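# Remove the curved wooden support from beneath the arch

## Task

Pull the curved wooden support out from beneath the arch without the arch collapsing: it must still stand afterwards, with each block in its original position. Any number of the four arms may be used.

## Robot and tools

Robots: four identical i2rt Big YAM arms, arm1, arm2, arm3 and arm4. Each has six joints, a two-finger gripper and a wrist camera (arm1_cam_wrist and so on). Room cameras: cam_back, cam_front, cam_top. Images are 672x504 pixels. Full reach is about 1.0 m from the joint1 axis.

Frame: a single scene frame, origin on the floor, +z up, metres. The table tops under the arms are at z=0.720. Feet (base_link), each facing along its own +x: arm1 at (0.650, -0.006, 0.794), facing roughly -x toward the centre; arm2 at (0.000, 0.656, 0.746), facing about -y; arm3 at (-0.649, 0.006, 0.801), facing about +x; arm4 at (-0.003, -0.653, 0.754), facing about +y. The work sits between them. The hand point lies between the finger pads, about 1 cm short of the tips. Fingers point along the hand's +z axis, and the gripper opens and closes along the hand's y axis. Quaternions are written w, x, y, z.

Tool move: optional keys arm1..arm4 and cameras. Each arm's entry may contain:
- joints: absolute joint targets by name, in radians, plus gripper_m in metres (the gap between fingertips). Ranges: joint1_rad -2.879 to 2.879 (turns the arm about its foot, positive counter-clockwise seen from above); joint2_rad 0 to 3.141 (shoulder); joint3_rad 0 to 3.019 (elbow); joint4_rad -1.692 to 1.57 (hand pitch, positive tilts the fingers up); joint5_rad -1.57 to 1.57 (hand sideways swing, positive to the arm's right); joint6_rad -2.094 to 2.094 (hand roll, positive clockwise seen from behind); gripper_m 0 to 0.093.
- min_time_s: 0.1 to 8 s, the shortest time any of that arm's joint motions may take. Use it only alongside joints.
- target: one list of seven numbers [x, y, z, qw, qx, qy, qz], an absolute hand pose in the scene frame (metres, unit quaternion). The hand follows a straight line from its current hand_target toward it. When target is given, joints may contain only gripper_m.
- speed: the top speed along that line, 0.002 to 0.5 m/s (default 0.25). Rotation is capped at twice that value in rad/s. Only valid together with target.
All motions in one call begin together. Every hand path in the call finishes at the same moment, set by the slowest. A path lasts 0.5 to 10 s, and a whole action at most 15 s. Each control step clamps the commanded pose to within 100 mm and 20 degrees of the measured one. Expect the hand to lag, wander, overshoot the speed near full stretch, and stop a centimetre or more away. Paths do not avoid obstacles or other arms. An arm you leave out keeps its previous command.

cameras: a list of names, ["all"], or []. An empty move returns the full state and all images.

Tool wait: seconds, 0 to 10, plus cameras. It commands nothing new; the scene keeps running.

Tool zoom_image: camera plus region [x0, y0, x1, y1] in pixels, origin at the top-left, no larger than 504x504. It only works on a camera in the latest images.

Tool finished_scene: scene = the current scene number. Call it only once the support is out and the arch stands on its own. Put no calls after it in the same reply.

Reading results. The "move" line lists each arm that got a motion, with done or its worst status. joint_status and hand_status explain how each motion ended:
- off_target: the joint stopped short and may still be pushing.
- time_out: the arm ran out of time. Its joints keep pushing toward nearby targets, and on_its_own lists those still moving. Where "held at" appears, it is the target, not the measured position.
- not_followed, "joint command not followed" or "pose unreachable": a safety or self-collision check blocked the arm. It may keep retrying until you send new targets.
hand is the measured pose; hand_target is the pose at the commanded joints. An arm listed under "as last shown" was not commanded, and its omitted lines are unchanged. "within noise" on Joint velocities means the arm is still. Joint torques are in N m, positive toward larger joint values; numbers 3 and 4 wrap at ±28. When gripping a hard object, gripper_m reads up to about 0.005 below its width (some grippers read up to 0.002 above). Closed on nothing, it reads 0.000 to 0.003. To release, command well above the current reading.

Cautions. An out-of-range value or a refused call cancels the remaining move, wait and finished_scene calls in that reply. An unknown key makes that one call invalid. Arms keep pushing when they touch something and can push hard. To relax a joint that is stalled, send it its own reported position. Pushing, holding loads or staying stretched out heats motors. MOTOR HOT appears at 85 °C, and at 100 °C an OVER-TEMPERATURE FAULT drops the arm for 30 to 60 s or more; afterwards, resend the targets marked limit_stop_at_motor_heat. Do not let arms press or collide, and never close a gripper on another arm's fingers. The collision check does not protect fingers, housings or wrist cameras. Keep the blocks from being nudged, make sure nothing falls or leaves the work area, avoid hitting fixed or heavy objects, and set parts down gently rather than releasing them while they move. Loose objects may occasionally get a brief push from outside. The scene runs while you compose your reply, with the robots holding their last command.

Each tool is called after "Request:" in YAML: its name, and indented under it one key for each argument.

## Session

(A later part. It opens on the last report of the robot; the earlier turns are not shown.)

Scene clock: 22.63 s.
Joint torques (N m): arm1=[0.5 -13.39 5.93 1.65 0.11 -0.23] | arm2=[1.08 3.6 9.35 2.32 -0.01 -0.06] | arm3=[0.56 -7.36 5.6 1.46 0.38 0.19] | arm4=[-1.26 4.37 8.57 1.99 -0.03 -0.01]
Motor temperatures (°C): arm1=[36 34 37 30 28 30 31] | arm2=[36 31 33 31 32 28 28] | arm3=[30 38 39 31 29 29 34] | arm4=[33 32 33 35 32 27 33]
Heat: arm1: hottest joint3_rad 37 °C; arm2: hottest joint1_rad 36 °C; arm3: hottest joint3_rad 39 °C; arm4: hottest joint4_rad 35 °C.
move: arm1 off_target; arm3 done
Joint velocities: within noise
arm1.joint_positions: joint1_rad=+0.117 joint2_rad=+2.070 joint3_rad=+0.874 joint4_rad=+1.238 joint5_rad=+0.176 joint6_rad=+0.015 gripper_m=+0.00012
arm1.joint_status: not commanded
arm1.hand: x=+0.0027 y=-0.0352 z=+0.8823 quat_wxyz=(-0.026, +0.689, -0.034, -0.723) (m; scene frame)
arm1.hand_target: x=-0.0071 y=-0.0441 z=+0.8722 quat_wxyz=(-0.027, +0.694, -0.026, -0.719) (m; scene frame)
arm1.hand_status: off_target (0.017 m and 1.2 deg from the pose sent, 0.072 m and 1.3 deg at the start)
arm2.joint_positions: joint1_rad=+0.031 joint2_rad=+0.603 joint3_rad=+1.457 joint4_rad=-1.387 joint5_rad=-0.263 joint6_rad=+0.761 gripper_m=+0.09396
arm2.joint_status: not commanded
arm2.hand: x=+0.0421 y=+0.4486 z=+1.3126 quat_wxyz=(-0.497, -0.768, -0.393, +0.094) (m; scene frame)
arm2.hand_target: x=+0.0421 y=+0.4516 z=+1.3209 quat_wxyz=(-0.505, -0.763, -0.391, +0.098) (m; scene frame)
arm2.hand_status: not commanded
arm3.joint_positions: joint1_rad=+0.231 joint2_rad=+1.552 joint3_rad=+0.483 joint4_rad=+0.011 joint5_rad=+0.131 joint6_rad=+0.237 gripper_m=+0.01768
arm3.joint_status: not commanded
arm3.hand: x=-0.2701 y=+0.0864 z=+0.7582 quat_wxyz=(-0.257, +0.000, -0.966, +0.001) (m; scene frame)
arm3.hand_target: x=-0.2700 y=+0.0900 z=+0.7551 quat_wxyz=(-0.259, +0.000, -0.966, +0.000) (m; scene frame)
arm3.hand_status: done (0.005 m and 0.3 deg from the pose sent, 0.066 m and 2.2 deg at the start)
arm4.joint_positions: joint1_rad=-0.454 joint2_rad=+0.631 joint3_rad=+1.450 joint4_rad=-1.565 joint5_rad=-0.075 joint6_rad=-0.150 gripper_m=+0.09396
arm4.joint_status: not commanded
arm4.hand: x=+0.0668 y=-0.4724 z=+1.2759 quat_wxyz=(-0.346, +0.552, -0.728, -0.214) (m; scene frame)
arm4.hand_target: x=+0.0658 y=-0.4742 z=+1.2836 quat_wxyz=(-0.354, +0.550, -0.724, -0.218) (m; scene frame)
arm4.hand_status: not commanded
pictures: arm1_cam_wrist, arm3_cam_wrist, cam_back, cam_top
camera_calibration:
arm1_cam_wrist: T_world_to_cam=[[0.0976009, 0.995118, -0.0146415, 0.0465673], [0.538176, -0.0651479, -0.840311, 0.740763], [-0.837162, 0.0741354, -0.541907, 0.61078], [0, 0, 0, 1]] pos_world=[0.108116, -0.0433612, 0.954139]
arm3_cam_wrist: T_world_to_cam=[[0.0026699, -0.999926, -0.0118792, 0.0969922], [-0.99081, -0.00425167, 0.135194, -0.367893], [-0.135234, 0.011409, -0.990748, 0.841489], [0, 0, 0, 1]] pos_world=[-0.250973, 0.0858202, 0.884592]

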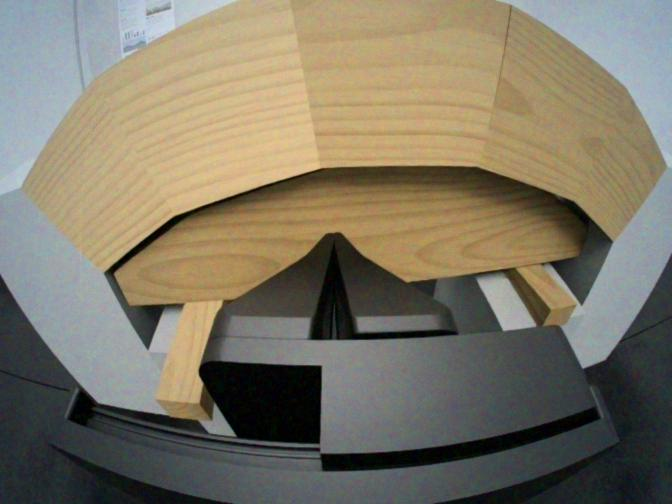

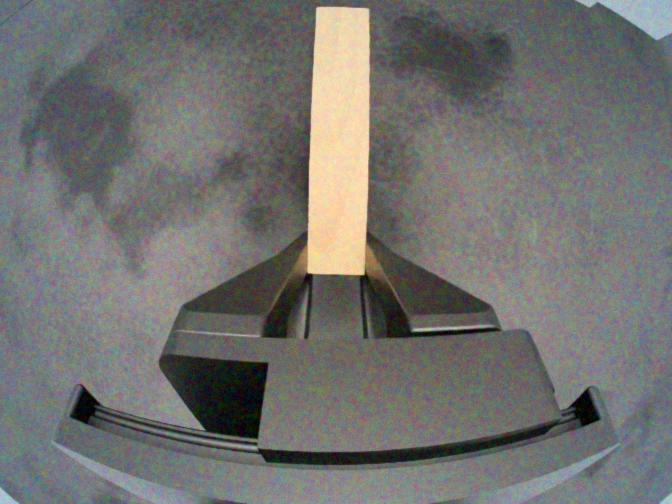

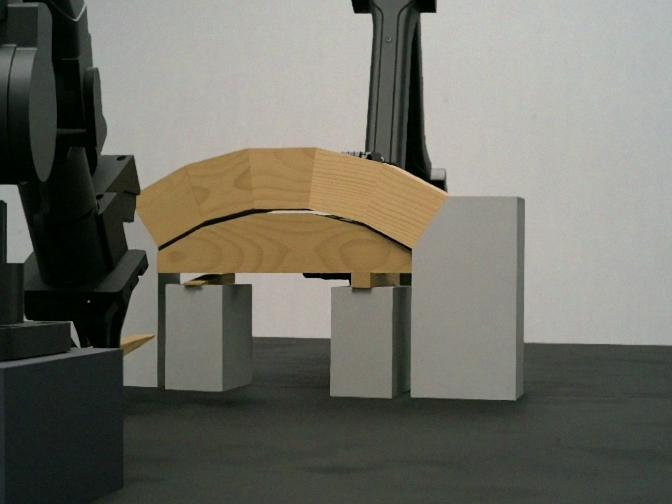

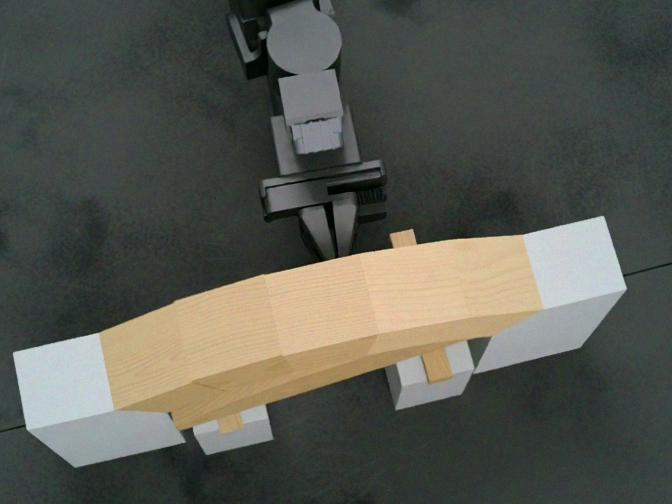

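Request:
move:
  arm1: {"target":[-0.040,-0.046,0.872,0.0270,-0.6942,0.0261,0.7188],"speed":0.04}
  arm3: {"target":[-0.27,0.09,0.725,0.2588,0,0.9659,0],"speed":0.05}
  cameras: ["arm1_cam_wrist","cam_back","cam_top"]

Scene clock: 24.43 s.
Joint torques (N m): arm1=[0.32 -14.04 7.09 1.55 -0.09 -0.23] | arm2=[1.14 3.66 9.37 2.29 -0.01 -0.06] | arm3=[0.62 -8.06 4.3 1.44 0.39 0.18] | arm4=[-1.08 3.96 8.65 2 0.04 0.03]
Motor temperatures (°C): arm1=[36 34 37 30 28 30 31] | arm2=[36 31 34 31 32 28 28] | arm3=[30 38 39 31 29 29 34] | arm4=[33 32 33 35 32 27 33]
Heat: arm1: hottest joint3_rad 37 °C; arm2: hottest joint1_rad 36 °C; arm3: hottest joint3_rad 39 °C; arm4: hottest joint4_rad 35 °C.
move: arm1 off_target; arm3 done
Joint velocities: within noise
arm1.joint_positions: joint1_rad=+0.117 joint2_rad=+2.104 joint3_rad=+0.962 joint4_rad=+1.180 joint5_rad=+0.179 joint6_rad=+0.015 gripper_m=+0.00012
arm1.joint_status: not commanded
arm1.hand: x=-0.0261 y=-0.0373 z=+0.8806 quat_wxyz=(-0.027, +0.691, -0.035, -0.721) (m; scene frame)
arm1.hand_target: x=-0.0388 y=-0.0460 z=+0.8722 quat_wxyz=(-0.027, +0.694, -0.026, -0.719) (m; scene frame)
arm1.hand_status: off_target (0.018 m and 1.1 deg from the pose sent, 0.045 m and 1.2 deg at the start)
arm2, arm4: as last shown
arm3.joint_positions: joint1_rad=+0.232 joint2_rad=+1.668 joint3_rad=+0.477 joint4_rad=+0.136 joint5_rad=+0.132 joint6_rad=+0.237 gripper_m=+0.01768
arm3.joint_status: not commanded
arm3.hand: x=-0.2686 y=+0.0868 z=+0.7289 quat_wxyz=(-0.258, +0.000, -0.966, +0.001) (m; scene frame)
arm3.hand_target: x=-0.2701 y=+0.0899 z=+0.7250 quat_wxyz=(-0.259, +0.000, -0.966, +0.000) (m; scene frame)
arm3.hand_status: done (0.005 m and 0.1 deg from the pose sent, 0.033 m and 0.3 deg at the start)
pictures: arm1_cam_wrist, cam_back, cam_top
camera_calibration:
arm1_cam_wrist: T_world_to_cam=[[0.100729, 0.994825, -0.0133186, 0.0503856], [0.542442, -0.0661361, -0.837486, 0.7523], [-0.834033, 0.0771348, -0.546296, 0.589864], [0, 0, 0, 1]] pos_world=[0.0788113, -0.0458696, 0.952953]

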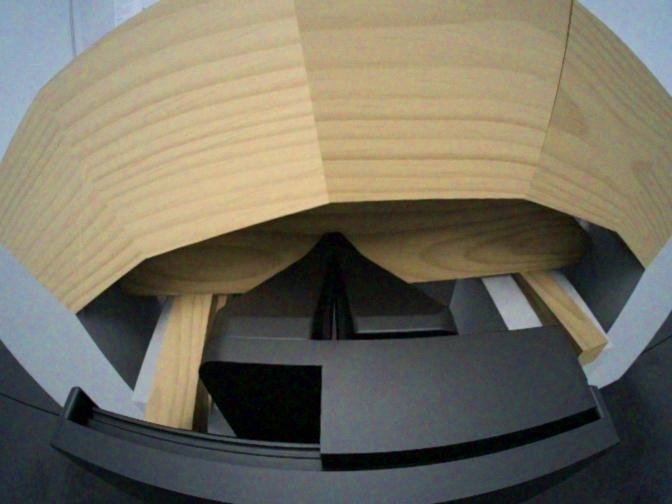

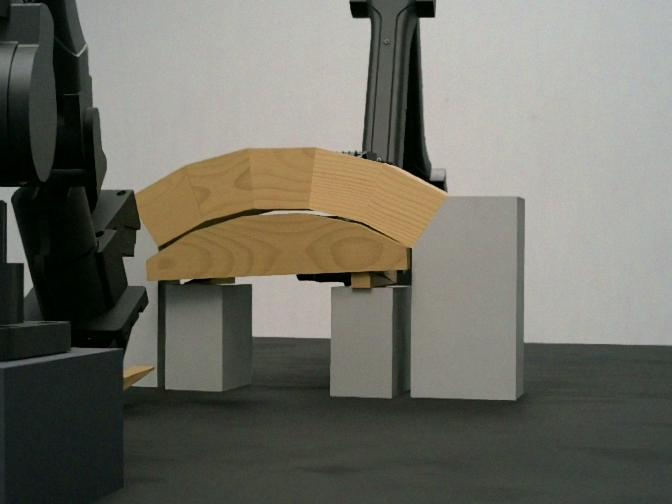

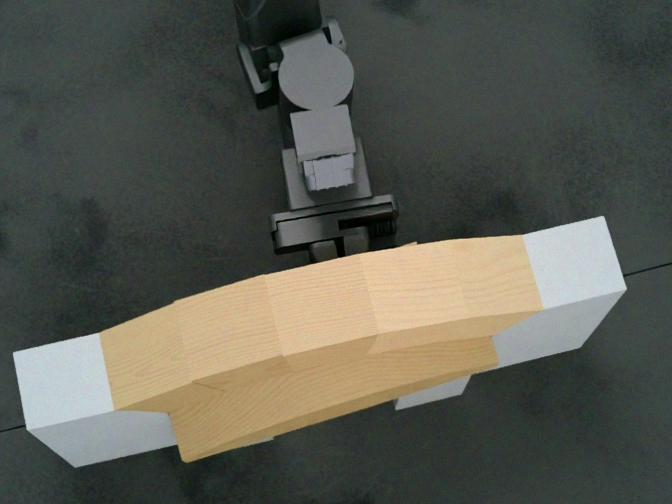

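Request:
move:
  arm3: {"joints":{"gripper_m":0.05}}

Request:
move:
  arm3: {"target":[-0.31,0.085,0.84,0.2588,0,0.9659,0],"speed":0.25}

Request:
move:
  arm3: {"target":[-0.155,-0.005,0.865,0.513,0.513,0.4869,0.4869],"speed":0.35,"joints":{"gripper_m":0.093}}
  cameras: ["arm3_cam_wrist","cam_back","cam_top"]

Scene clock: 25.83 s.
Joint torques (N m): arm1=[0.21 -14.21 7.08 1.55 -0.08 -0.23] | arm2=[1.08 3.6 9.36 2.26 -0.02 -0.05] | arm3=[0.62 -7.94 4.31 1.44 0.39 0.17] | arm4=[-0.91 4.01 8.69 2.02 0 0.04]
Motor temperatures (°C): arm1=[36 34 37 30 28 30 31] | arm2=[36 31 34 31 32 28 28] | arm3=[30 38 39 31 29 29 34] | arm4=[33 32 33 35 32 27 33]
Heat: arm1: hottest joint3_rad 37 °C; arm2: hottest joint1_rad 36 °C; arm3: hottest joint3_rad 39 °C; arm4: hottest joint4_rad 35 °C.
move: arm3 done
Joint velocities: within noise
arm1, arm2, arm4: as last shown
arm3.joint_positions: joint1_rad=+0.232 joint2_rad=+1.668 joint3_rad=+0.477 joint4_rad=+0.136 joint5_rad=+0.132 joint6_rad=+0.238 gripper_m=+0.04984
arm3.joint_status: all done
arm3.hand: x=-0.2686 y=+0.0868 z=+0.7289 quat_wxyz=(-0.258, +0.000, -0.966, +0.001) (m; scene frame)
arm3.hand_target: x=-0.2701 y=+0.0899 z=+0.7250 quat_wxyz=(-0.259, +0.000, -0.966, +0.000) (m; scene frame)
arm3.hand_status: not commanded
pictures: none

Scene clock: 27.30 s.
Joint torques (N m): arm1=[0.32 -14.15 7.12 1.55 -0.08 -0.23] | arm2=[1.38 3.6 9.32 2.24 -0.01 -0.05] | arm3=[0.56 -6.77 9.98 0.36 0.4 0.16] | arm4=[-1.08 4.13 8.5 2.28 0.02 0.02]
Motor temperatures (°C): arm1=[36 35 37 30 28 30 31] | arm2=[36 31 34 31 32 28 28] | arm3=[30 38 39 31 29 29 34] | arm4=[33 32 33 35 32 27 33]
Heat: arm1: hottest joint3_rad 37 °C; arm2: hottest joint1_rad 36 °C; arm3: hottest joint3_rad 39 °C; arm4: hottest joint4_rad 35 °C.
move: arm3 off_target
Joint velocities: within noise
arm1, arm2, arm4: as last shown
arm3.joint_positions: joint1_rad=+0.254 joint2_rad=+1.187 joint3_rad=+0.439 joint4_rad=-0.338 joint5_rad=+0.142 joint6_rad=+0.256 gripper_m=+0.04993
arm3.joint_status: not commanded
arm3.hand: x=-0.3186 y=+0.0791 z=+0.8271 quat_wxyz=(-0.245, +0.001, -0.970, +0.005) (m; scene frame)
arm3.hand_target: x=-0.3102 y=+0.0849 z=+0.8398 quat_wxyz=(-0.259, +0.000, -0.966, +0.000) (m; scene frame)
arm3.hand_status: off_target (0.017 m and 1.7 deg from the pose sent, 0.119 m and 0.1 deg at the start)
pictures: none

Scene clock: 30.97 s.
Joint torques (N m): arm1=[0.32 -14.15 7.1 1.54 -0.09 -0.23] | arm2=[1.2 3.66 9.32 2.32 -0.01 -0.06] | arm3=[0.44 -9.41 3.34 2.25 0.28 0.12] | arm4=[-1.03 4.13 8.59 2.1 -0.03 0.04]
Motor temperatures (°C): arm1=[36 35 38 30 28 30 31] | arm2=[36 31 34 31 32 28 28] | arm3=[30 38 39 31 29 29 34] | arm4=[33 32 34 35 32 27 33]
Heat: arm1: hottest joint3_rad 38 °C; arm2: hottest joint1_rad 36 °C; arm3: hottest joint3_rad 39 °C; arm4: hottest joint4_rad 35 °C.
move: arm3 done
Joint velocities: within noise
arm1, arm2, arm4: as last shown
arm3.joint_positions: joint1_rad=-0.053 joint2_rad=+1.975 joint3_rad=+0.422 joint4_rad=+1.536 joint5_rad=+0.043 joint6_rad=+1.568 gripper_m=+0.09292
arm3.joint_status: all done
arm3.hand: x=-0.1610 y=-0.0089 z=+0.8630 quat_wxyz=(-0.511, -0.518, -0.494, -0.477) (m; scene frame)
arm3.hand_target: x=-0.1551 y=-0.0049 z=+0.8650 quat_wxyz=(-0.512, -0.513, -0.487, -0.486) (m; scene frame)
arm3.hand_status: done (0.007 m and 1.6 deg from the pose sent, 0.188 m and 107.0 deg at the start; a joint's target at an end of its range on 21 of 110 steps)
pictures: arm3_cam_wrist, cam_back, cam_top
camera_calibration:
arm3_cam_wrist: T_world_to_cam=[[-0.0110064, -0.00559715, -0.999924, 0.862015], [-0.562763, 0.826617, 0.00156742, -0.0827687], [0.826545, 0.562737, -0.012248, 0.276467], [0, 0, 0, 1]] pos_world=[-0.265604, -0.0823355, 0.865466]

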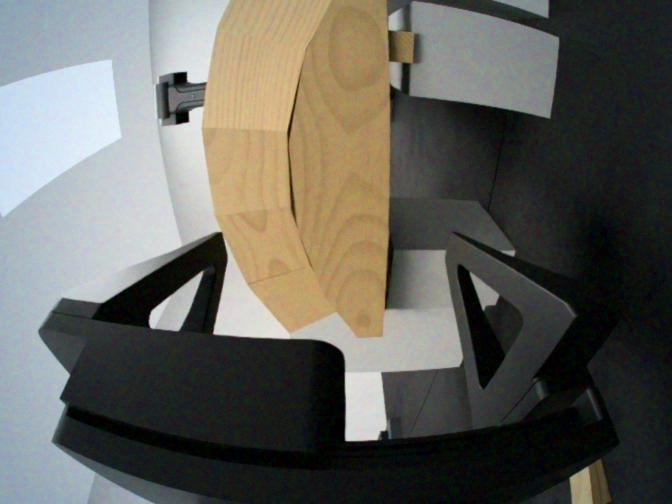

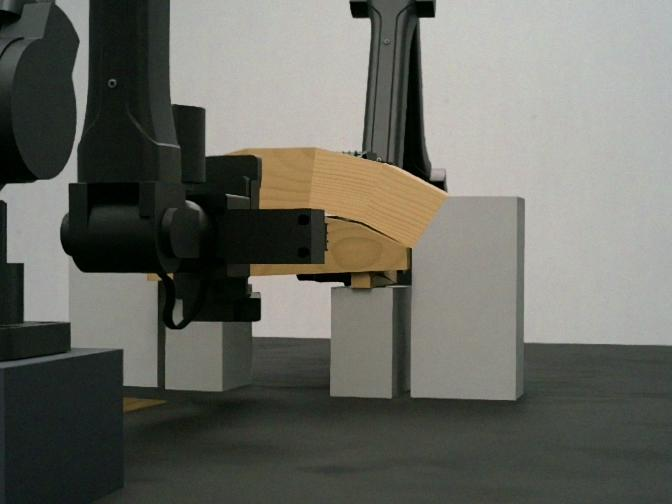

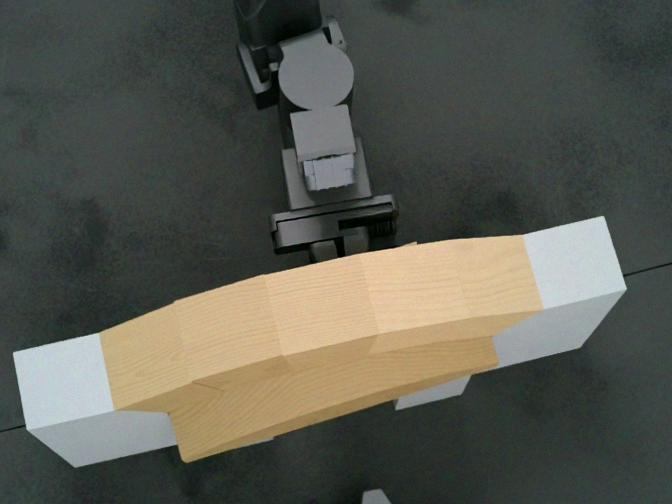

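Request:
move:
  arm3: {"target":[-0.058,0.004,0.860,0.513,0.513,0.4869,0.4869],"speed":0.12}
  cameras: ["arm3_cam_wrist","cam_back","cam_top"]

Scene clock: 32.73 s.
Joint torques (N m): arm1=[0.26 -14.27 7.06 1.54 -0.08 -0.23] | arm2=[1.14 3.66 9.33 2.22 -0.02 -0.06] | arm3=[0.56 -11.99 6.08 0.99 0.28 0.09] | arm4=[-1.2 3.78 8.68 2.02 -0.02 0.05]
Motor temperatures (°C): arm1=[36 35 38 30 28 30 31] | arm2=[36 31 34 31 32 28 28] | arm3=[30 38 39 31 29 29 34] | arm4=[33 32 34 35 32 27 32]
Heat: arm1: hottest joint3_rad 38 °C; arm2: hottest joint1_rad 36 °C; arm3: hottest joint3_rad 39 °C; arm4: hottest joint4_rad 35 °C.
move: arm3 off_target
Joint velocities: within noise
arm1, arm2, arm4: as last shown
arm3.joint_positions: joint1_rad=-0.031 joint2_rad=+2.036 joint3_rad=+0.679 joint4_rad=+1.363 joint5_rad=+0.066 joint6_rad=+1.568 gripper_m=+0.09292
arm3.joint_status: not commanded
arm3.hand: x=-0.0673 y=-0.0012 z=+0.8631 quat_wxyz=(-0.516, -0.512, -0.488, -0.482) (m; scene frame)
arm3.hand_target: x=-0.0584 y=+0.0040 z=+0.8600 quat_wxyz=(-0.513, -0.513, -0.487, -0.487) (m; scene frame)
arm3.hand_status: off_target (0.011 m and 0.7 deg from the pose sent, 0.104 m and 1.6 deg at the start)
pictures: arm3_cam_wrist, cam_back, cam_top
camera_calibration:
arm3_cam_wrist: T_world_to_cam=[[0.0123205, -0.00545886, -0.999909, 0.864677], [-0.562171, 0.826942, -0.0114414, -0.0250897], [0.82693, 0.56226, 0.00711955, 0.178036], [0, 0, 0, 1]] pos_world=[-0.171981, -0.0746349, 0.863044]

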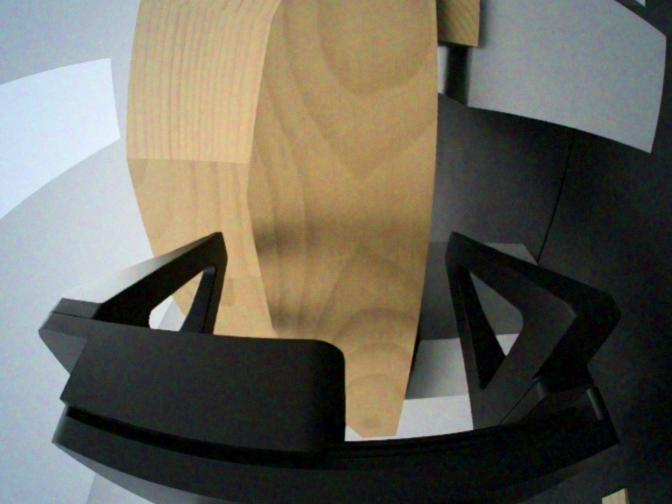

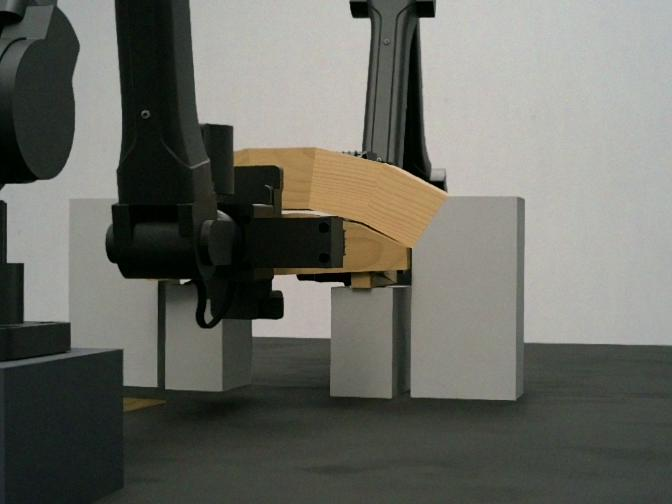

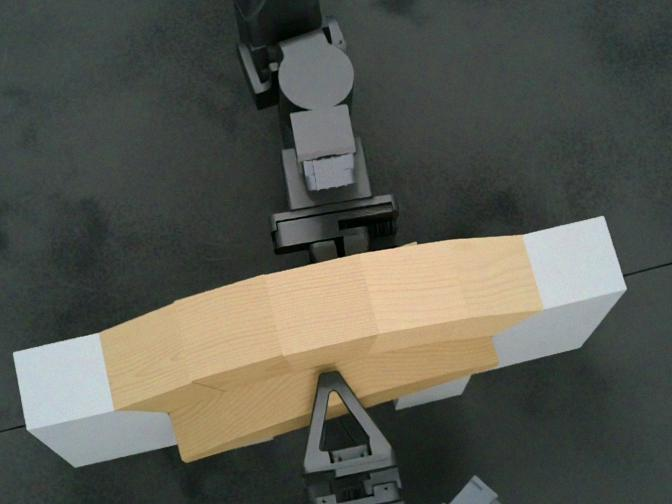

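Request:
move:
  arm3: {"joints":{"gripper_m":0.060}}

Request:
move:
  arm3: {"joints":{"gripper_m":0.050}}
  cameras: ["arm3_cam_wrist","cam_back"]

Scene clock: 33.63 s.
Joint torques (N m): arm1=[0.32 -14.27 7.01 1.61 -0.1 -0.23] | arm2=[1.14 3.66 9.39 2.3 -0.03 -0.05] | arm3=[0.44 -12.45 6.01 1.05 0.28 0.09] | arm4=[-0.97 4.42 8.61 2.06 0 0.03]
Motor temperatures (°C): arm1=[36 35 38 30 28 30 31] | arm2=[36 31 34 31 32 28 28] | arm3=[30 38 39 31 29 29 34] | arm4=[33 32 34 35 32 27 32]
Heat: arm1: hottest joint3_rad 38 °C; arm2: hottest joint1_rad 36 °C; arm3: hottest joint3_rad 39 °C; arm4: hottest joint4_rad 35 °C.
move: arm3 done
Joint velocities: within noise
arm1, arm2, arm4: as last shown
arm1.joint_positions: joint1_rad=+0.117 joint2_rad=+2.105 joint3_rad=+0.964 joint4_rad=+1.179 joint5_rad=+0.179 joint6_rad=+0.015 gripper_m=+0.00012
arm1.hand: x=-0.0266 y=-0.0374 z=+0.8804 quat_wxyz=(-0.027, +0.691, -0.035, -0.721) (m; scene frame)
arm3.joint_positions: joint1_rad=-0.031 joint2_rad=+2.039 joint3_rad=+0.679 joint4_rad=+1.361 joint5_rad=+0.066 joint6_rad=+1.568 gripper_m=+0.06012
arm3.joint_status: all done
arm3.hand: x=-0.0675 y=-0.0012 z=+0.8611 quat_wxyz=(-0.515, -0.514, -0.489, -0.481) (m; scene frame)
arm3.hand_target: x=-0.0584 y=+0.0040 z=+0.8601 quat_wxyz=(-0.513, -0.513, -0.487, -0.487) (m; scene frame)
arm3.hand_status: not commanded
pictures: none

Scene clock: 34.07 s.
Joint torques (N m): arm1=[0.5 -14.27 6.98 1.62 -0.09 -0.23] | arm2=[1.32 3.6 9.36 2.29 -0.02 -0.05] | arm3=[0.5 -12.28 6.04 1.1 0.27 0.12] | arm4=[-1.2 4.01 8.62 2 0 0.03]
Motor temperatures (°C): arm1=[36 35 38 30 28 30 31] | arm2=[36 31 34 31 32 28 28] | arm3=[30 38 39 31 29 29 34] | arm4=[33 32 34 35 32 27 32]
Heat: arm1: hottest joint3_rad 38 °C; arm2: hottest joint1_rad 36 °C; arm3: hottest joint3_rad 39 °C; arm4: hottest joint4_rad 35 °C.
move: arm3 off_target
Joint velocities: within noise
arm1, arm2, arm4: as last shown
arm1.hand: x=-0.0266 y=-0.0374 z=+0.8802 quat_wxyz=(-0.027, +0.692, -0.035, -0.721) (m; scene frame)
arm1.hand_target: x=-0.0388 y=-0.0460 z=+0.8723 quat_wxyz=(-0.027, +0.694, -0.026, -0.719) (m; scene frame)
arm3.joint_positions: joint1_rad=-0.031 joint2_rad=+2.039 joint3_rad=+0.679 joint4_rad=+1.361 joint5_rad=+0.066 joint6_rad=+1.565 gripper_m=+0.05750
arm3.joint_status: gripper_m off_target (ended at +0.05753, target +0.05000)
arm3.hand: x=-0.0675 y=-0.0012 z=+0.8611 quat_wxyz=(-0.516, -0.513, -0.490, -0.480) (m; scene frame)
arm3.hand_target: x=-0.0584 y=+0.0040 z=+0.8602 quat_wxyz=(-0.513, -0.513, -0.487, -0.487) (m; scene frame)
arm3.hand_status: not commanded
pictures: arm3_cam_wrist, cam_back
camera_calibration:
arm3_cam_wrist: T_world_to_cam=[[0.00716441, -0.00853509, -0.999938, 0.862301], [-0.562158, 0.826956, -0.0110864, -0.0255202], [0.826999, 0.562202, 0.00112658, 0.183389], [0, 0, 0, 1]] pos_world=[-0.172187, -0.074638, 0.861758]

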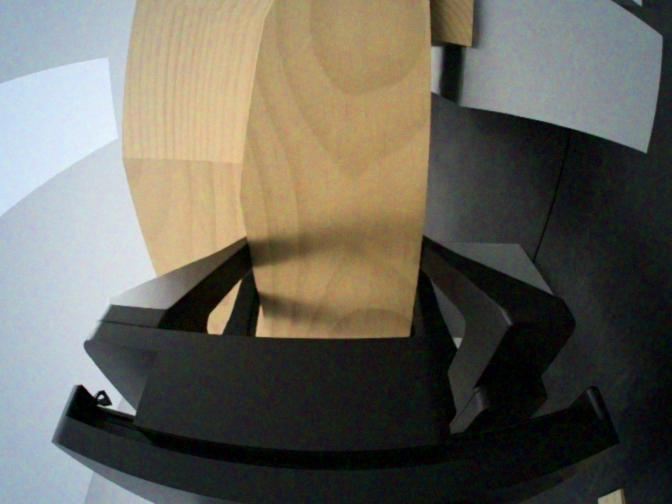

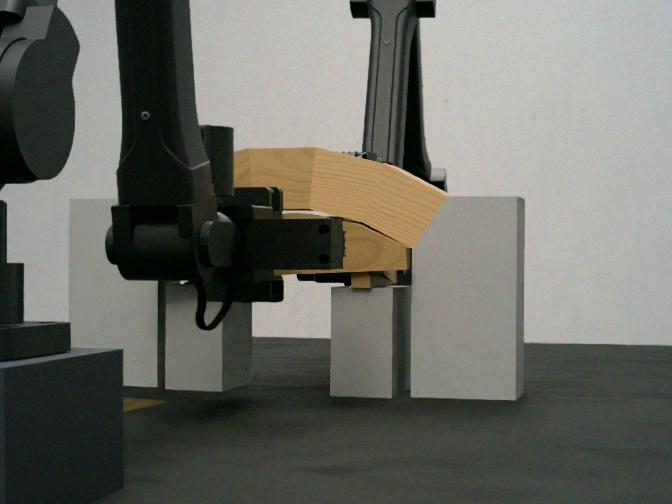

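Request:
move:
  arm3: {"target":[-0.105,0.004,0.869,0.513,0.513,0.4869,0.4869],"speed":0.06}
  cameras: ["arm3_cam_wrist","cam_back","cam_top","arm1_cam_wrist"]

Scene clock: 35.80 s.
Joint torques (N m): arm1=[0.32 -14.45 6.67 1.63 -0.09 -0.23] | arm2=[1.2 3.66 9.36 2.29 -0.01 -0.06] | arm3=[0.38 -14.21 2.11 1.94 0.32 0.26] | arm4=[-1.2 3.96 8.59 2.13 -0.02 0.03]
Motor temperatures (°C): arm1=[36 35 38 30 28 30 31] | arm2=[36 31 34 31 32 28 28] | arm3=[30 38 39 31 29 29 34] | arm4=[33 32 34 35 32 27 32]
Heat: arm1: hottest joint3_rad 38 °C; arm2: hottest joint1_rad 36 °C; arm3: hottest joint3_rad 39 °C; arm4: hottest joint4_rad 35 °C.
move: arm3 off_target
Joint velocities: within noise
arm1.joint_positions: joint1_rad=+0.117 joint2_rad=+2.106 joint3_rad=+0.969 joint4_rad=+1.179 joint5_rad=+0.179 joint6_rad=+0.015 gripper_m=+0.00012
arm1.joint_status: not commanded
arm1.hand: x=-0.0282 y=-0.0378 z=+0.8817 quat_wxyz=(-0.027, +0.690, -0.035, -0.722) (m; scene frame)
arm1.hand_target: x=-0.0388 y=-0.0461 z=+0.8723 quat_wxyz=(-0.027, +0.694, -0.026, -0.719) (m; scene frame)
arm1.hand_status: not commanded
arm2.joint_positions: joint1_rad=+0.031 joint2_rad=+0.603 joint3_rad=+1.457 joint4_rad=-1.387 joint5_rad=-0.263 joint6_rad=+0.761 gripper_m=+0.09396
arm2.joint_status: not commanded
arm2.hand: x=+0.0421 y=+0.4486 z=+1.3126 quat_wxyz=(-0.497, -0.768, -0.393, +0.094) (m; scene frame)
arm2.hand_target: x=+0.0421 y=+0.4516 z=+1.3209 quat_wxyz=(-0.505, -0.763, -0.391, +0.098) (m; scene frame)
arm2.hand_status: not commanded
arm3.joint_positions: joint1_rad=-0.025 joint2_rad=+2.013 joint3_rad=+0.581 joint4_rad=+1.415 joint5_rad=+0.067 joint6_rad=+1.553 gripper_m=+0.05750
arm3.joint_status: not commanded
arm3.hand: x=-0.1027 y=+0.0013 z=+0.8580 quat_wxyz=(-0.513, -0.513, -0.499, -0.474) (m; scene frame)
arm3.hand_target: x=-0.1049 y=+0.0040 z=+0.8687 quat_wxyz=(-0.513, -0.513, -0.487, -0.487) (m; scene frame)
arm3.hand_status: off_target (0.012 m and 2.0 deg from the pose sent, 0.039 m and 0.9 deg at the start)
arm4.joint_positions: joint1_rad=-0.454 joint2_rad=+0.631 joint3_rad=+1.450 joint4_rad=-1.565 joint5_rad=-0.075 joint6_rad=-0.150 gripper_m=+0.09396
arm4.joint_status: not commanded
arm4.hand: x=+0.0668 y=-0.4724 z=+1.2759 quat_wxyz=(-0.346, +0.552, -0.728, -0.214) (m; scene frame)
arm4.hand_target: x=+0.0658 y=-0.4742 z=+1.2836 quat_wxyz=(-0.354, +0.550, -0.724, -0.218) (m; scene frame)
arm4.hand_status: not commanded
pictures: arm1_cam_wrist, arm3_cam_wrist, cam_back, cam_top
camera_calibration:
arm1_cam_wrist: T_world_to_cam=[[0.100317, 0.994857, -0.0140134, 0.05167], [0.539618, -0.0662348, -0.839301, 0.755856], [-0.835912, 0.0766341, -0.543487, 0.586269], [0, 0, 0, 1]] pos_world=[0.0770131, -0.0462685, 0.953744]
arm3_cam_wrist: T_world_to_cam=[[-0.0113869, -0.020814, -0.999719, 0.857402], [-0.566528, 0.823973, -0.0107022, -0.0482061], [0.823964, 0.566246, -0.0211742, 0.229797], [0, 0, 0, 1]] pos_world=[-0.206891, -0.072555, 0.861511]

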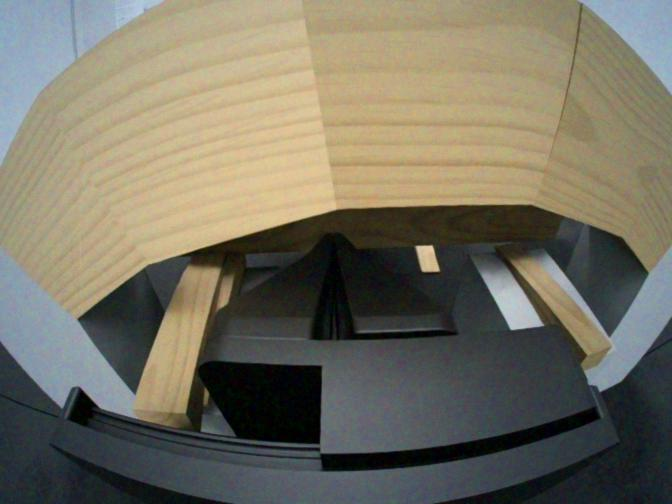

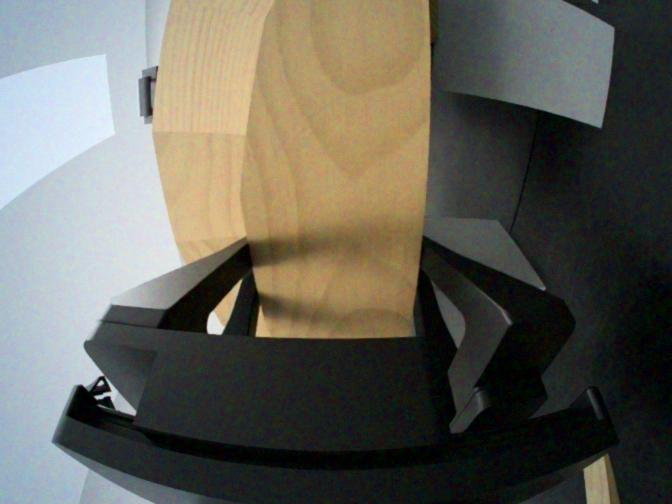

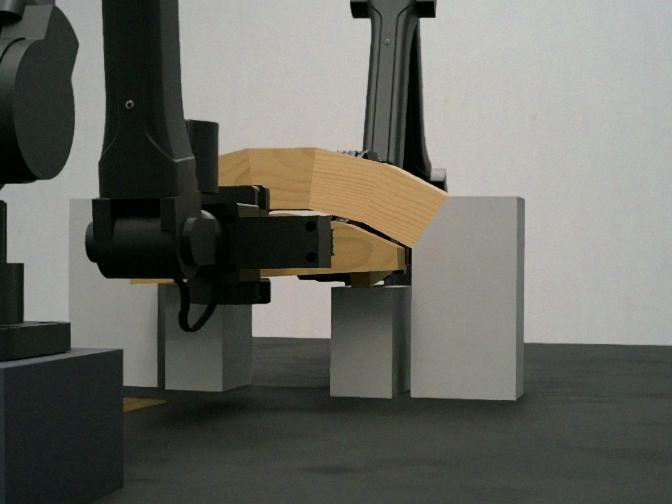

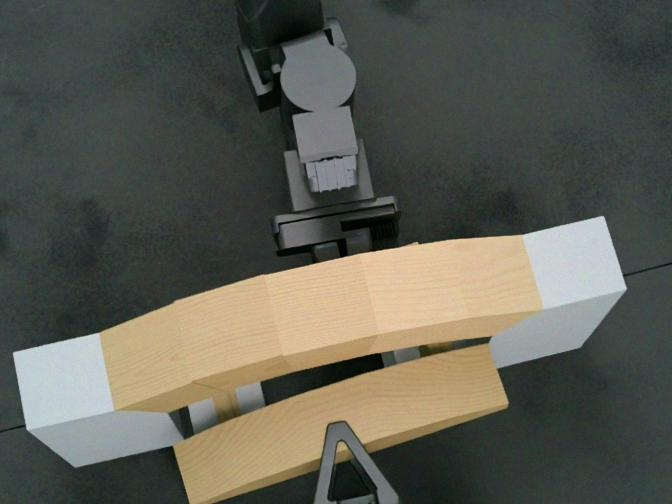

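Request:
move:
  arm3: {"target":[-0.175,0.0,0.91,0.513,0.513,0.4869,0.4869],"speed":0.12}
  arm1: {"target":[0.10,-0.044,0.880,0.0270,-0.6942,0.0261,0.7188],"speed":0.12}
  cameras: ["cam_back","cam_top"]

Request:
move:
  arm3: {"target":[-0.30,-0.045,0.89,0,0.7253,0.6885,0],"speed":0.35}
  cameras: ["cam_back","cam_top"]

Scene clock: 38.37 s.
Joint torques (N m): arm1=[0.5 -14.15 1.54 3.56 0.12 -0.24] | arm2=[1.14 3.72 9.31 2.32 0 -0.07] | arm3=[-0.56 -13.27 3.25 1.92 -0.01 0.08] | arm4=[-0.79 4.31 8.49 2.09 -0.01 0.05]
Motor temperatures (°C): arm1=[36 35 38 30 28 30 31] | arm2=[36 31 34 31 32 28 28] | arm3=[30 38 39 31 29 29 34] | arm4=[33 32 34 35 32 27 32]
Heat: arm1: hottest joint3_rad 38 °C; arm2: hottest joint1_rad 36 °C; arm3: hottest joint3_rad 39 °C; arm4: hottest joint4_rad 35 °C.
move: arm1 off_target; arm3 off_target
Joint velocities: within noise
arm1.joint_positions: joint1_rad=+0.145 joint2_rad=+2.000 joint3_rad=+0.607 joint4_rad=+1.386 joint5_rad=+0.206 joint6_rad=+0.014 gripper_m=+0.00012
arm1.joint_status: not commanded
arm1.hand: x=+0.0970 y=-0.0369 z=+0.8649 quat_wxyz=(-0.029, +0.707, -0.032, -0.706) (m; scene frame)
arm1.hand_target: x=+0.0999 y=-0.0437 z=+0.8796 quat_wxyz=(-0.027, +0.694, -0.026, -0.719) (m; scene frame)
arm1.hand_status: off_target (0.017 m and 2.2 deg from the pose sent, 0.128 m and 1.2 deg at the start)
arm2, arm4: as last shown
arm3.joint_positions: joint1_rad=-0.025 joint2_rad=+1.819 joint3_rad=+0.354 joint4_rad=+1.407 joint5_rad=+0.065 joint6_rad=+1.569 gripper_m=+0.05750
arm3.joint_status: not commanded
arm3.hand: x=-0.1800 y=+0.0007 z=+0.8843 quat_wxyz=(-0.499, -0.526, -0.506, -0.468) (m; scene frame)
arm3.hand_target: x=-0.1754 y=+0.0001 z=+0.9096 quat_wxyz=(-0.513, -0.513, -0.487, -0.487) (m; scene frame)
arm3.hand_status: off_target (0.026 m and 3.8 deg from the pose sent, 0.089 m and 2.0 deg at the start)
pictures: cam_back, cam_top

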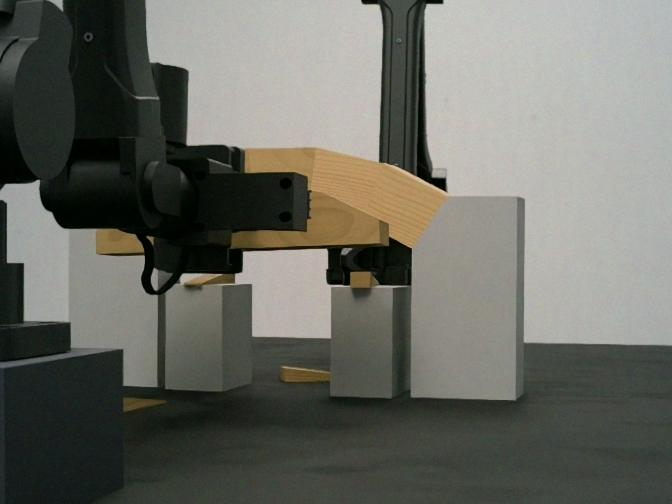

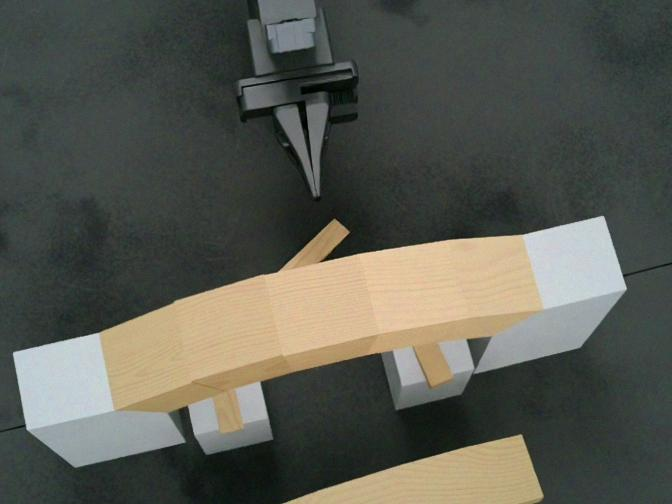

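Scene clock: 41.50 s.
Joint torques (N m): arm1=[0.56 -14.21 1.62 3.54 0.12 -0.23] | arm2=[1.2 3.78 9.32 2.3 0 -0.07] | arm3=[-1.03 -8.23 14.67 -0.8 0.38 -0.04] | arm4=[-0.91 4.07 8.61 2 -0.01 0.05]
Motor temperatures (°C): arm1=[36 35 38 30 28 30 31] | arm2=[36 31 34 31 32 28 28] | arm3=[30 38 40 31 29 29 35] | arm4=[33 32 34 35 32 27 32]
Heat: arm1: hottest joint3_rad 38 °C; arm2: hottest joint1_rad 36 °C; arm3: hottest joint3_rad 40 °C; arm4: hottest joint4_rad 35 °C.
move: arm3 off_target
Joint velocities: within noise
arm1, arm2, arm4: as last shown
arm3.joint_positions: joint1_rad=-0.177 joint2_rad=+1.361 joint3_rad=+0.813 joint4_rad=-1.075 joint5_rad=-0.011 joint6_rad=+1.484 gripper_m=+0.05750
arm3.joint_status: not commanded
arm3.hand: x=-0.3293 y=-0.0369 z=+0.8674 quat_wxyz=(+0.024, -0.725, -0.688, +0.017) (m; scene frame)
arm3.hand_target: x=-0.3016 y=-0.0448 z=+0.8904 quat_wxyz=(-0.001, -0.725, -0.688, +0.000) (m; scene frame)
arm3.hand_status: off_target (0.038 m and 3.4 deg from the pose sent, 0.129 m and 86.3 deg at the start)
pictures: cam_back, cam_top

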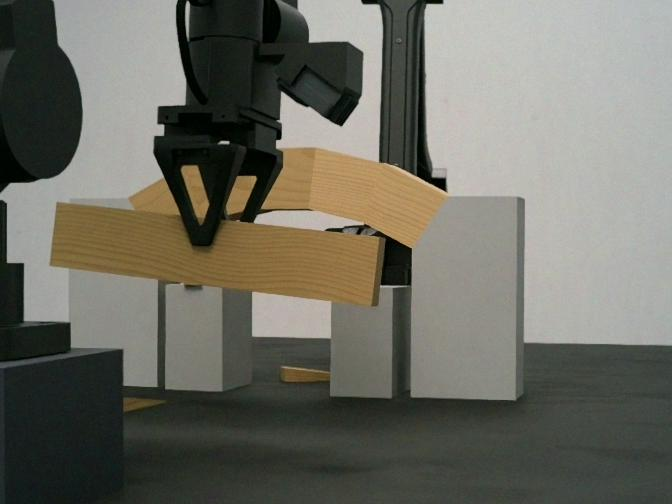

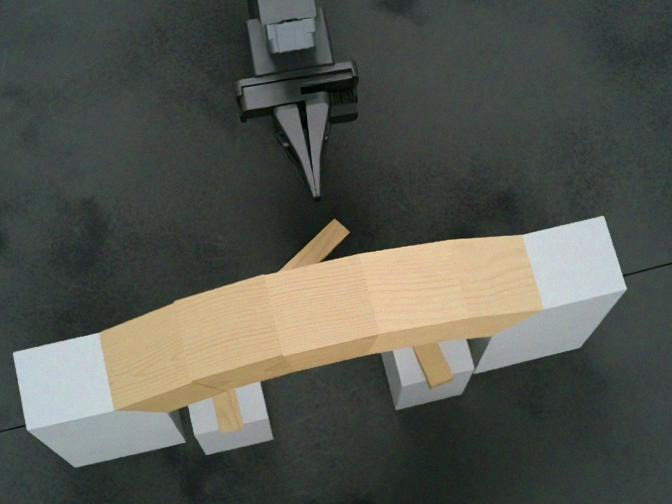

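Request:
move:
  arm3: {"target":[-0.328,-0.048,0.782,0.0392,0.7242,0.6875,-0.0373],"speed":0.15}
  cameras: ["cam_back"]

Scene clock: 43.63 s.
Joint torques (N m): arm1=[0.67 -14.21 1.65 3.56 0.11 -0.23] | arm2=[1.2 3.55 9.33 2.3 -0.02 -0.06] | arm3=[0.5 -8.59 7.43 0.23 0.56 0.2] | arm4=[-1.55 4.13 8.69 2.21 -0.03 0.02]
Motor temperatures (°C): arm1=[36 36 38 30 28 30 31] | arm2=[36 31 35 31 32 28 28] | arm3=[30 38 40 31 29 29 35] | arm4=[33 32 34 35 32 27 32]
Heat: arm1: hottest joint3_rad 38 °C; arm2: hottest joint1_rad 36 °C; arm3: hottest joint3_rad 40 °C; arm4: hottest joint4_rad 35 °C.
move: arm3 done
Joint velocities: within noise
arm1, arm2, arm4: as last shown
arm3.joint_positions: joint1_rad=-0.159 joint2_rad=+1.503 joint3_rad=+0.659 joint4_rad=-0.730 joint5_rad=+0.094 joint6_rad=+1.502 gripper_m=+0.05750
arm3.joint_status: not commanded
arm3.hand: x=-0.3369 y=-0.0490 z=+0.7794 quat_wxyz=(-0.028, -0.724, -0.688, +0.042) (m; scene frame)
arm3.hand_target: x=-0.3281 y=-0.0479 z=+0.7821 quat_wxyz=(-0.039, -0.724, -0.688, +0.037) (m; scene frame)
arm3.hand_status: done (0.009 m and 1.4 deg from the pose sent, 0.086 m and 7.6 deg at the start)
pictures: cam_back

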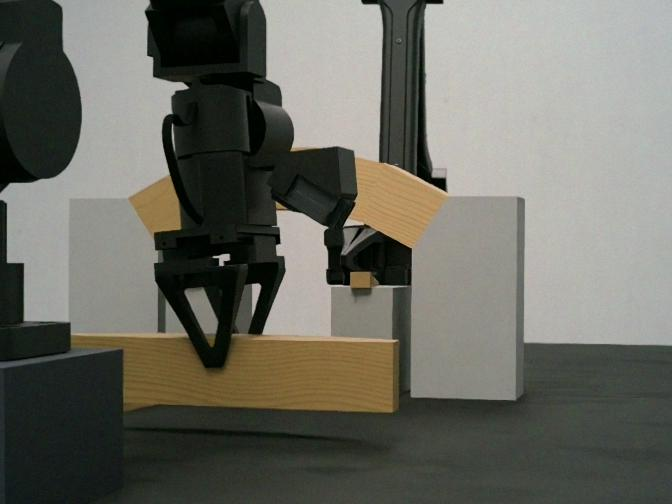

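Request:
move:
  arm3: {"target":[-0.332,-0.048,0.763,0.0392,0.7242,0.6875,-0.0373],"speed":0.035}
  cameras: ["cam_back"]

Scene clock: 45.07 s.
Joint torques (N m): arm1=[0.56 -14.15 1.61 3.54 0.12 -0.23] | arm2=[1.26 3.55 9.37 2.29 -0.02 -0.06] | arm3=[0.44 -8.59 6.68 0.29 0.57 0.17] | arm4=[-1.55 4.01 8.55 2.04 -0.02 0.02]
Motor temperatures (°C): arm1=[36 36 38 30 28 30 31] | arm2=[36 31 35 31 32 28 28] | arm3=[30 38 40 31 29 29 35] | arm4=[33 32 34 35 31 27 32]
Heat: arm1: hottest joint3_rad 38 °C; arm2: hottest joint1_rad 36 °C; arm3: hottest joint3_rad 40 °C; arm4: hottest joint4_rad 35 °C.
move: arm3 done
Joint velocities: within noise
arm1, arm2, arm4: as last shown
arm3.joint_positions: joint1_rad=-0.159 joint2_rad=+1.543 joint3_rad=+0.636 joint4_rad=-0.661 joint5_rad=+0.094 joint6_rad=+1.502 gripper_m=+0.05750
arm3.joint_status: not commanded
arm3.hand: x=-0.3389 y=-0.0489 z=+0.7618 quat_wxyz=(-0.030, -0.724, -0.688, +0.041) (m; scene frame)
arm3.hand_target: x=-0.3321 y=-0.0479 z=+0.7630 quat_wxyz=(-0.039, -0.724, -0.687, +0.037) (m; scene frame)
arm3.hand_status: done (0.007 m and 1.1 deg from the pose sent, 0.017 m and 1.4 deg at the start)
pictures: cam_back

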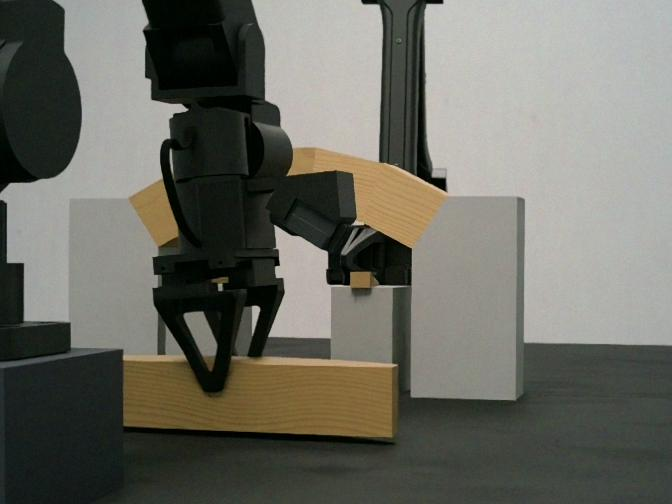

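Request:
move:
  arm3: {"target":[-0.334,-0.048,0.755,0.0392,0.7242,0.6875,-0.0373],"speed":0.03}
  cameras: ["cam_back"]

Scene clock: 46.20 s.
Joint torques (N m): arm1=[0.56 -14.15 1.62 3.55 0.11 -0.23] | arm2=[1.03 3.72 9.35 2.22 -0.01 -0.08] | arm3=[0.38 -8.23 6.15 0.58 0.56 0.17] | arm4=[-1.26 3.78 8.68 2.13 -0.01 0.05]
Motor temperatures (°C): arm1=[36 36 38 30 28 30 31] | arm2=[36 31 35 31 32 28 28] | arm3=[30 38 40 31 29 29 35] | arm4=[33 32 34 35 31 27 32]
Heat: arm1: hottest joint3_rad 38 °C; arm2: hottest joint1_rad 36 °C; arm3: hottest joint3_rad 40 °C; arm4: hottest joint4_rad 35 °C.
move: arm3 done
Joint velocities: within noise
arm1, arm2, arm4: as last shown
arm3.joint_positions: joint1_rad=-0.159 joint2_rad=+1.556 joint3_rad=+0.629 joint4_rad=-0.640 joint5_rad=+0.094 joint6_rad=+1.502 gripper_m=+0.05750
arm3.joint_status: not commanded
arm3.hand: x=-0.3394 y=-0.0489 z=+0.7566 quat_wxyz=(-0.032, -0.724, -0.688, +0.040) (m; scene frame)
arm3.hand_target: x=-0.3341 y=-0.0480 z=+0.7551 quat_wxyz=(-0.039, -0.724, -0.688, +0.037) (m; scene frame)
arm3.hand_status: done (0.006 m and 0.9 deg from the pose sent, 0.008 m and 1.1 deg at the start)
pictures: cam_back

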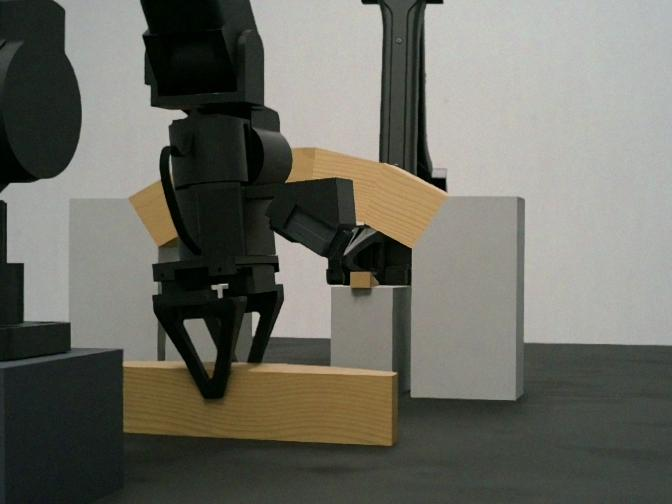

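Request:
move:
  arm3: {"target":[-0.334,-0.048,0.749,0.0392,0.7242,0.6875,-0.0373],"speed":0.03}
  cameras: ["cam_back"]

Request:
move:
  arm3: {"joints":{"gripper_m":0.066}}
  cameras: ["cam_back"]

Scene clock: 47.30 s.
Joint torques (N m): arm1=[0.44 -14.27 1.62 3.54 0.11 -0.24] | arm2=[1.38 3.6 9.37 2.26 -0.02 -0.04] | arm3=[0.21 -6.77 5.91 1.33 0.56 0.17] | arm4=[-1.26 4.07 8.7 2.06 0.02 0.03]
Motor temperatures (°C): arm1=[36 36 38 30 28 30 31] | arm2=[36 31 35 31 32 28 28] | arm3=[30 38 40 31 29 29 35] | arm4=[33 32 34 35 31 27 32]
Heat: arm1: hottest joint3_rad 38 °C; arm2: hottest joint1_rad 36 °C; arm3: hottest joint3_rad 40 °C; arm4: hottest joint4_rad 35 °C.
move: arm3 done
Joint velocities: within noise
arm1, arm2, arm4: as last shown
arm3.joint_positions: joint1_rad=-0.159 joint2_rad=+1.556 joint3_rad=+0.628 joint4_rad=-0.637 joint5_rad=+0.094 joint6_rad=+1.502 gripper_m=+0.05750
arm3.joint_status: not commanded
arm3.hand: x=-0.3394 y=-0.0489 z=+0.7562 quat_wxyz=(-0.032, -0.724, -0.688, +0.039) (m; scene frame)
arm3.hand_target: x=-0.3342 y=-0.0479 z=+0.7494 quat_wxyz=(-0.039, -0.724, -0.688, +0.037) (m; scene frame)
arm3.hand_status: done (0.009 m and 0.9 deg from the pose sent, 0.009 m and 0.9 deg at the start)
pictures: cam_back

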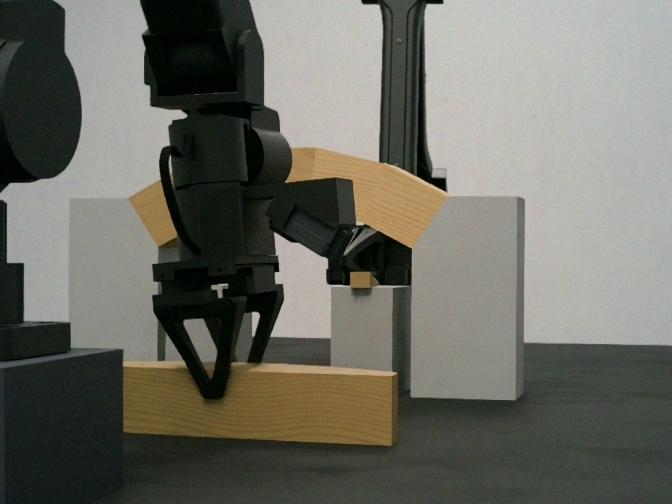

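Scene clock: 47.97 s.
Joint torques (N m): arm1=[0.56 -14.27 1.62 3.54 0.11 -0.23] | arm2=[1.32 3.84 9.33 2.35 -0.02 -0.05] | arm3=[0.56 -7.71 5.9 0.34 0.46 0.16] | arm4=[-1.2 4.25 8.57 2.11 0 0.04]
Motor temperatures (°C): arm1=[36 36 37 30 28 30 31] | arm2=[36 31 35 31 32 28 28] | arm3=[30 38 40 31 29 29 35] | arm4=[33 32 34 35 31 27 32]
Heat: arm1: hottest joint3_rad 37 °C; arm2: hottest joint1_rad 36 °C; arm3: hottest joint3_rad 40 °C; arm4: hottest joint4_rad 35 °C.
move: arm3 done
Joint velocities: within noise
arm1, arm2, arm4: as last shown
arm3.joint_positions: joint1_rad=-0.159 joint2_rad=+1.566 joint3_rad=+0.627 joint4_rad=-0.612 joint5_rad=+0.096 joint6_rad=+1.504 gripper_m=+0.06593
arm3.joint_status: all done
arm3.hand: x=-0.3357 y=-0.0498 z=+0.7531 quat_wxyz=(-0.038, -0.725, -0.687, +0.036) (m; scene frame)
arm3.hand_target: x=-0.3343 y=-0.0479 z=+0.7494 quat_wxyz=(-0.039, -0.724, -0.687, +0.037) (m; scene frame)
arm3.hand_status: not commanded
pictures: cam_back

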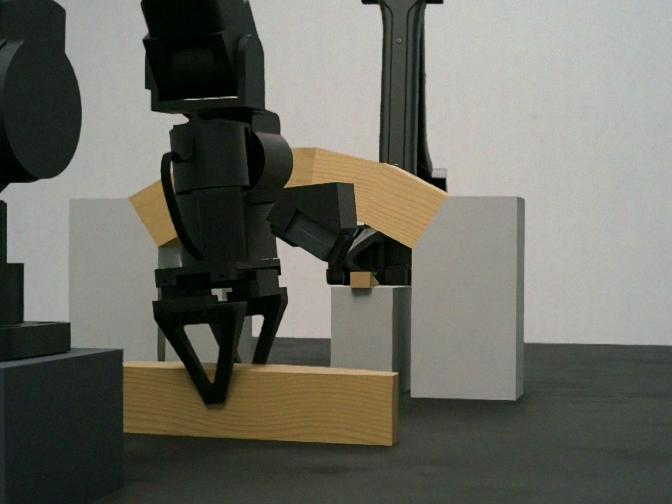

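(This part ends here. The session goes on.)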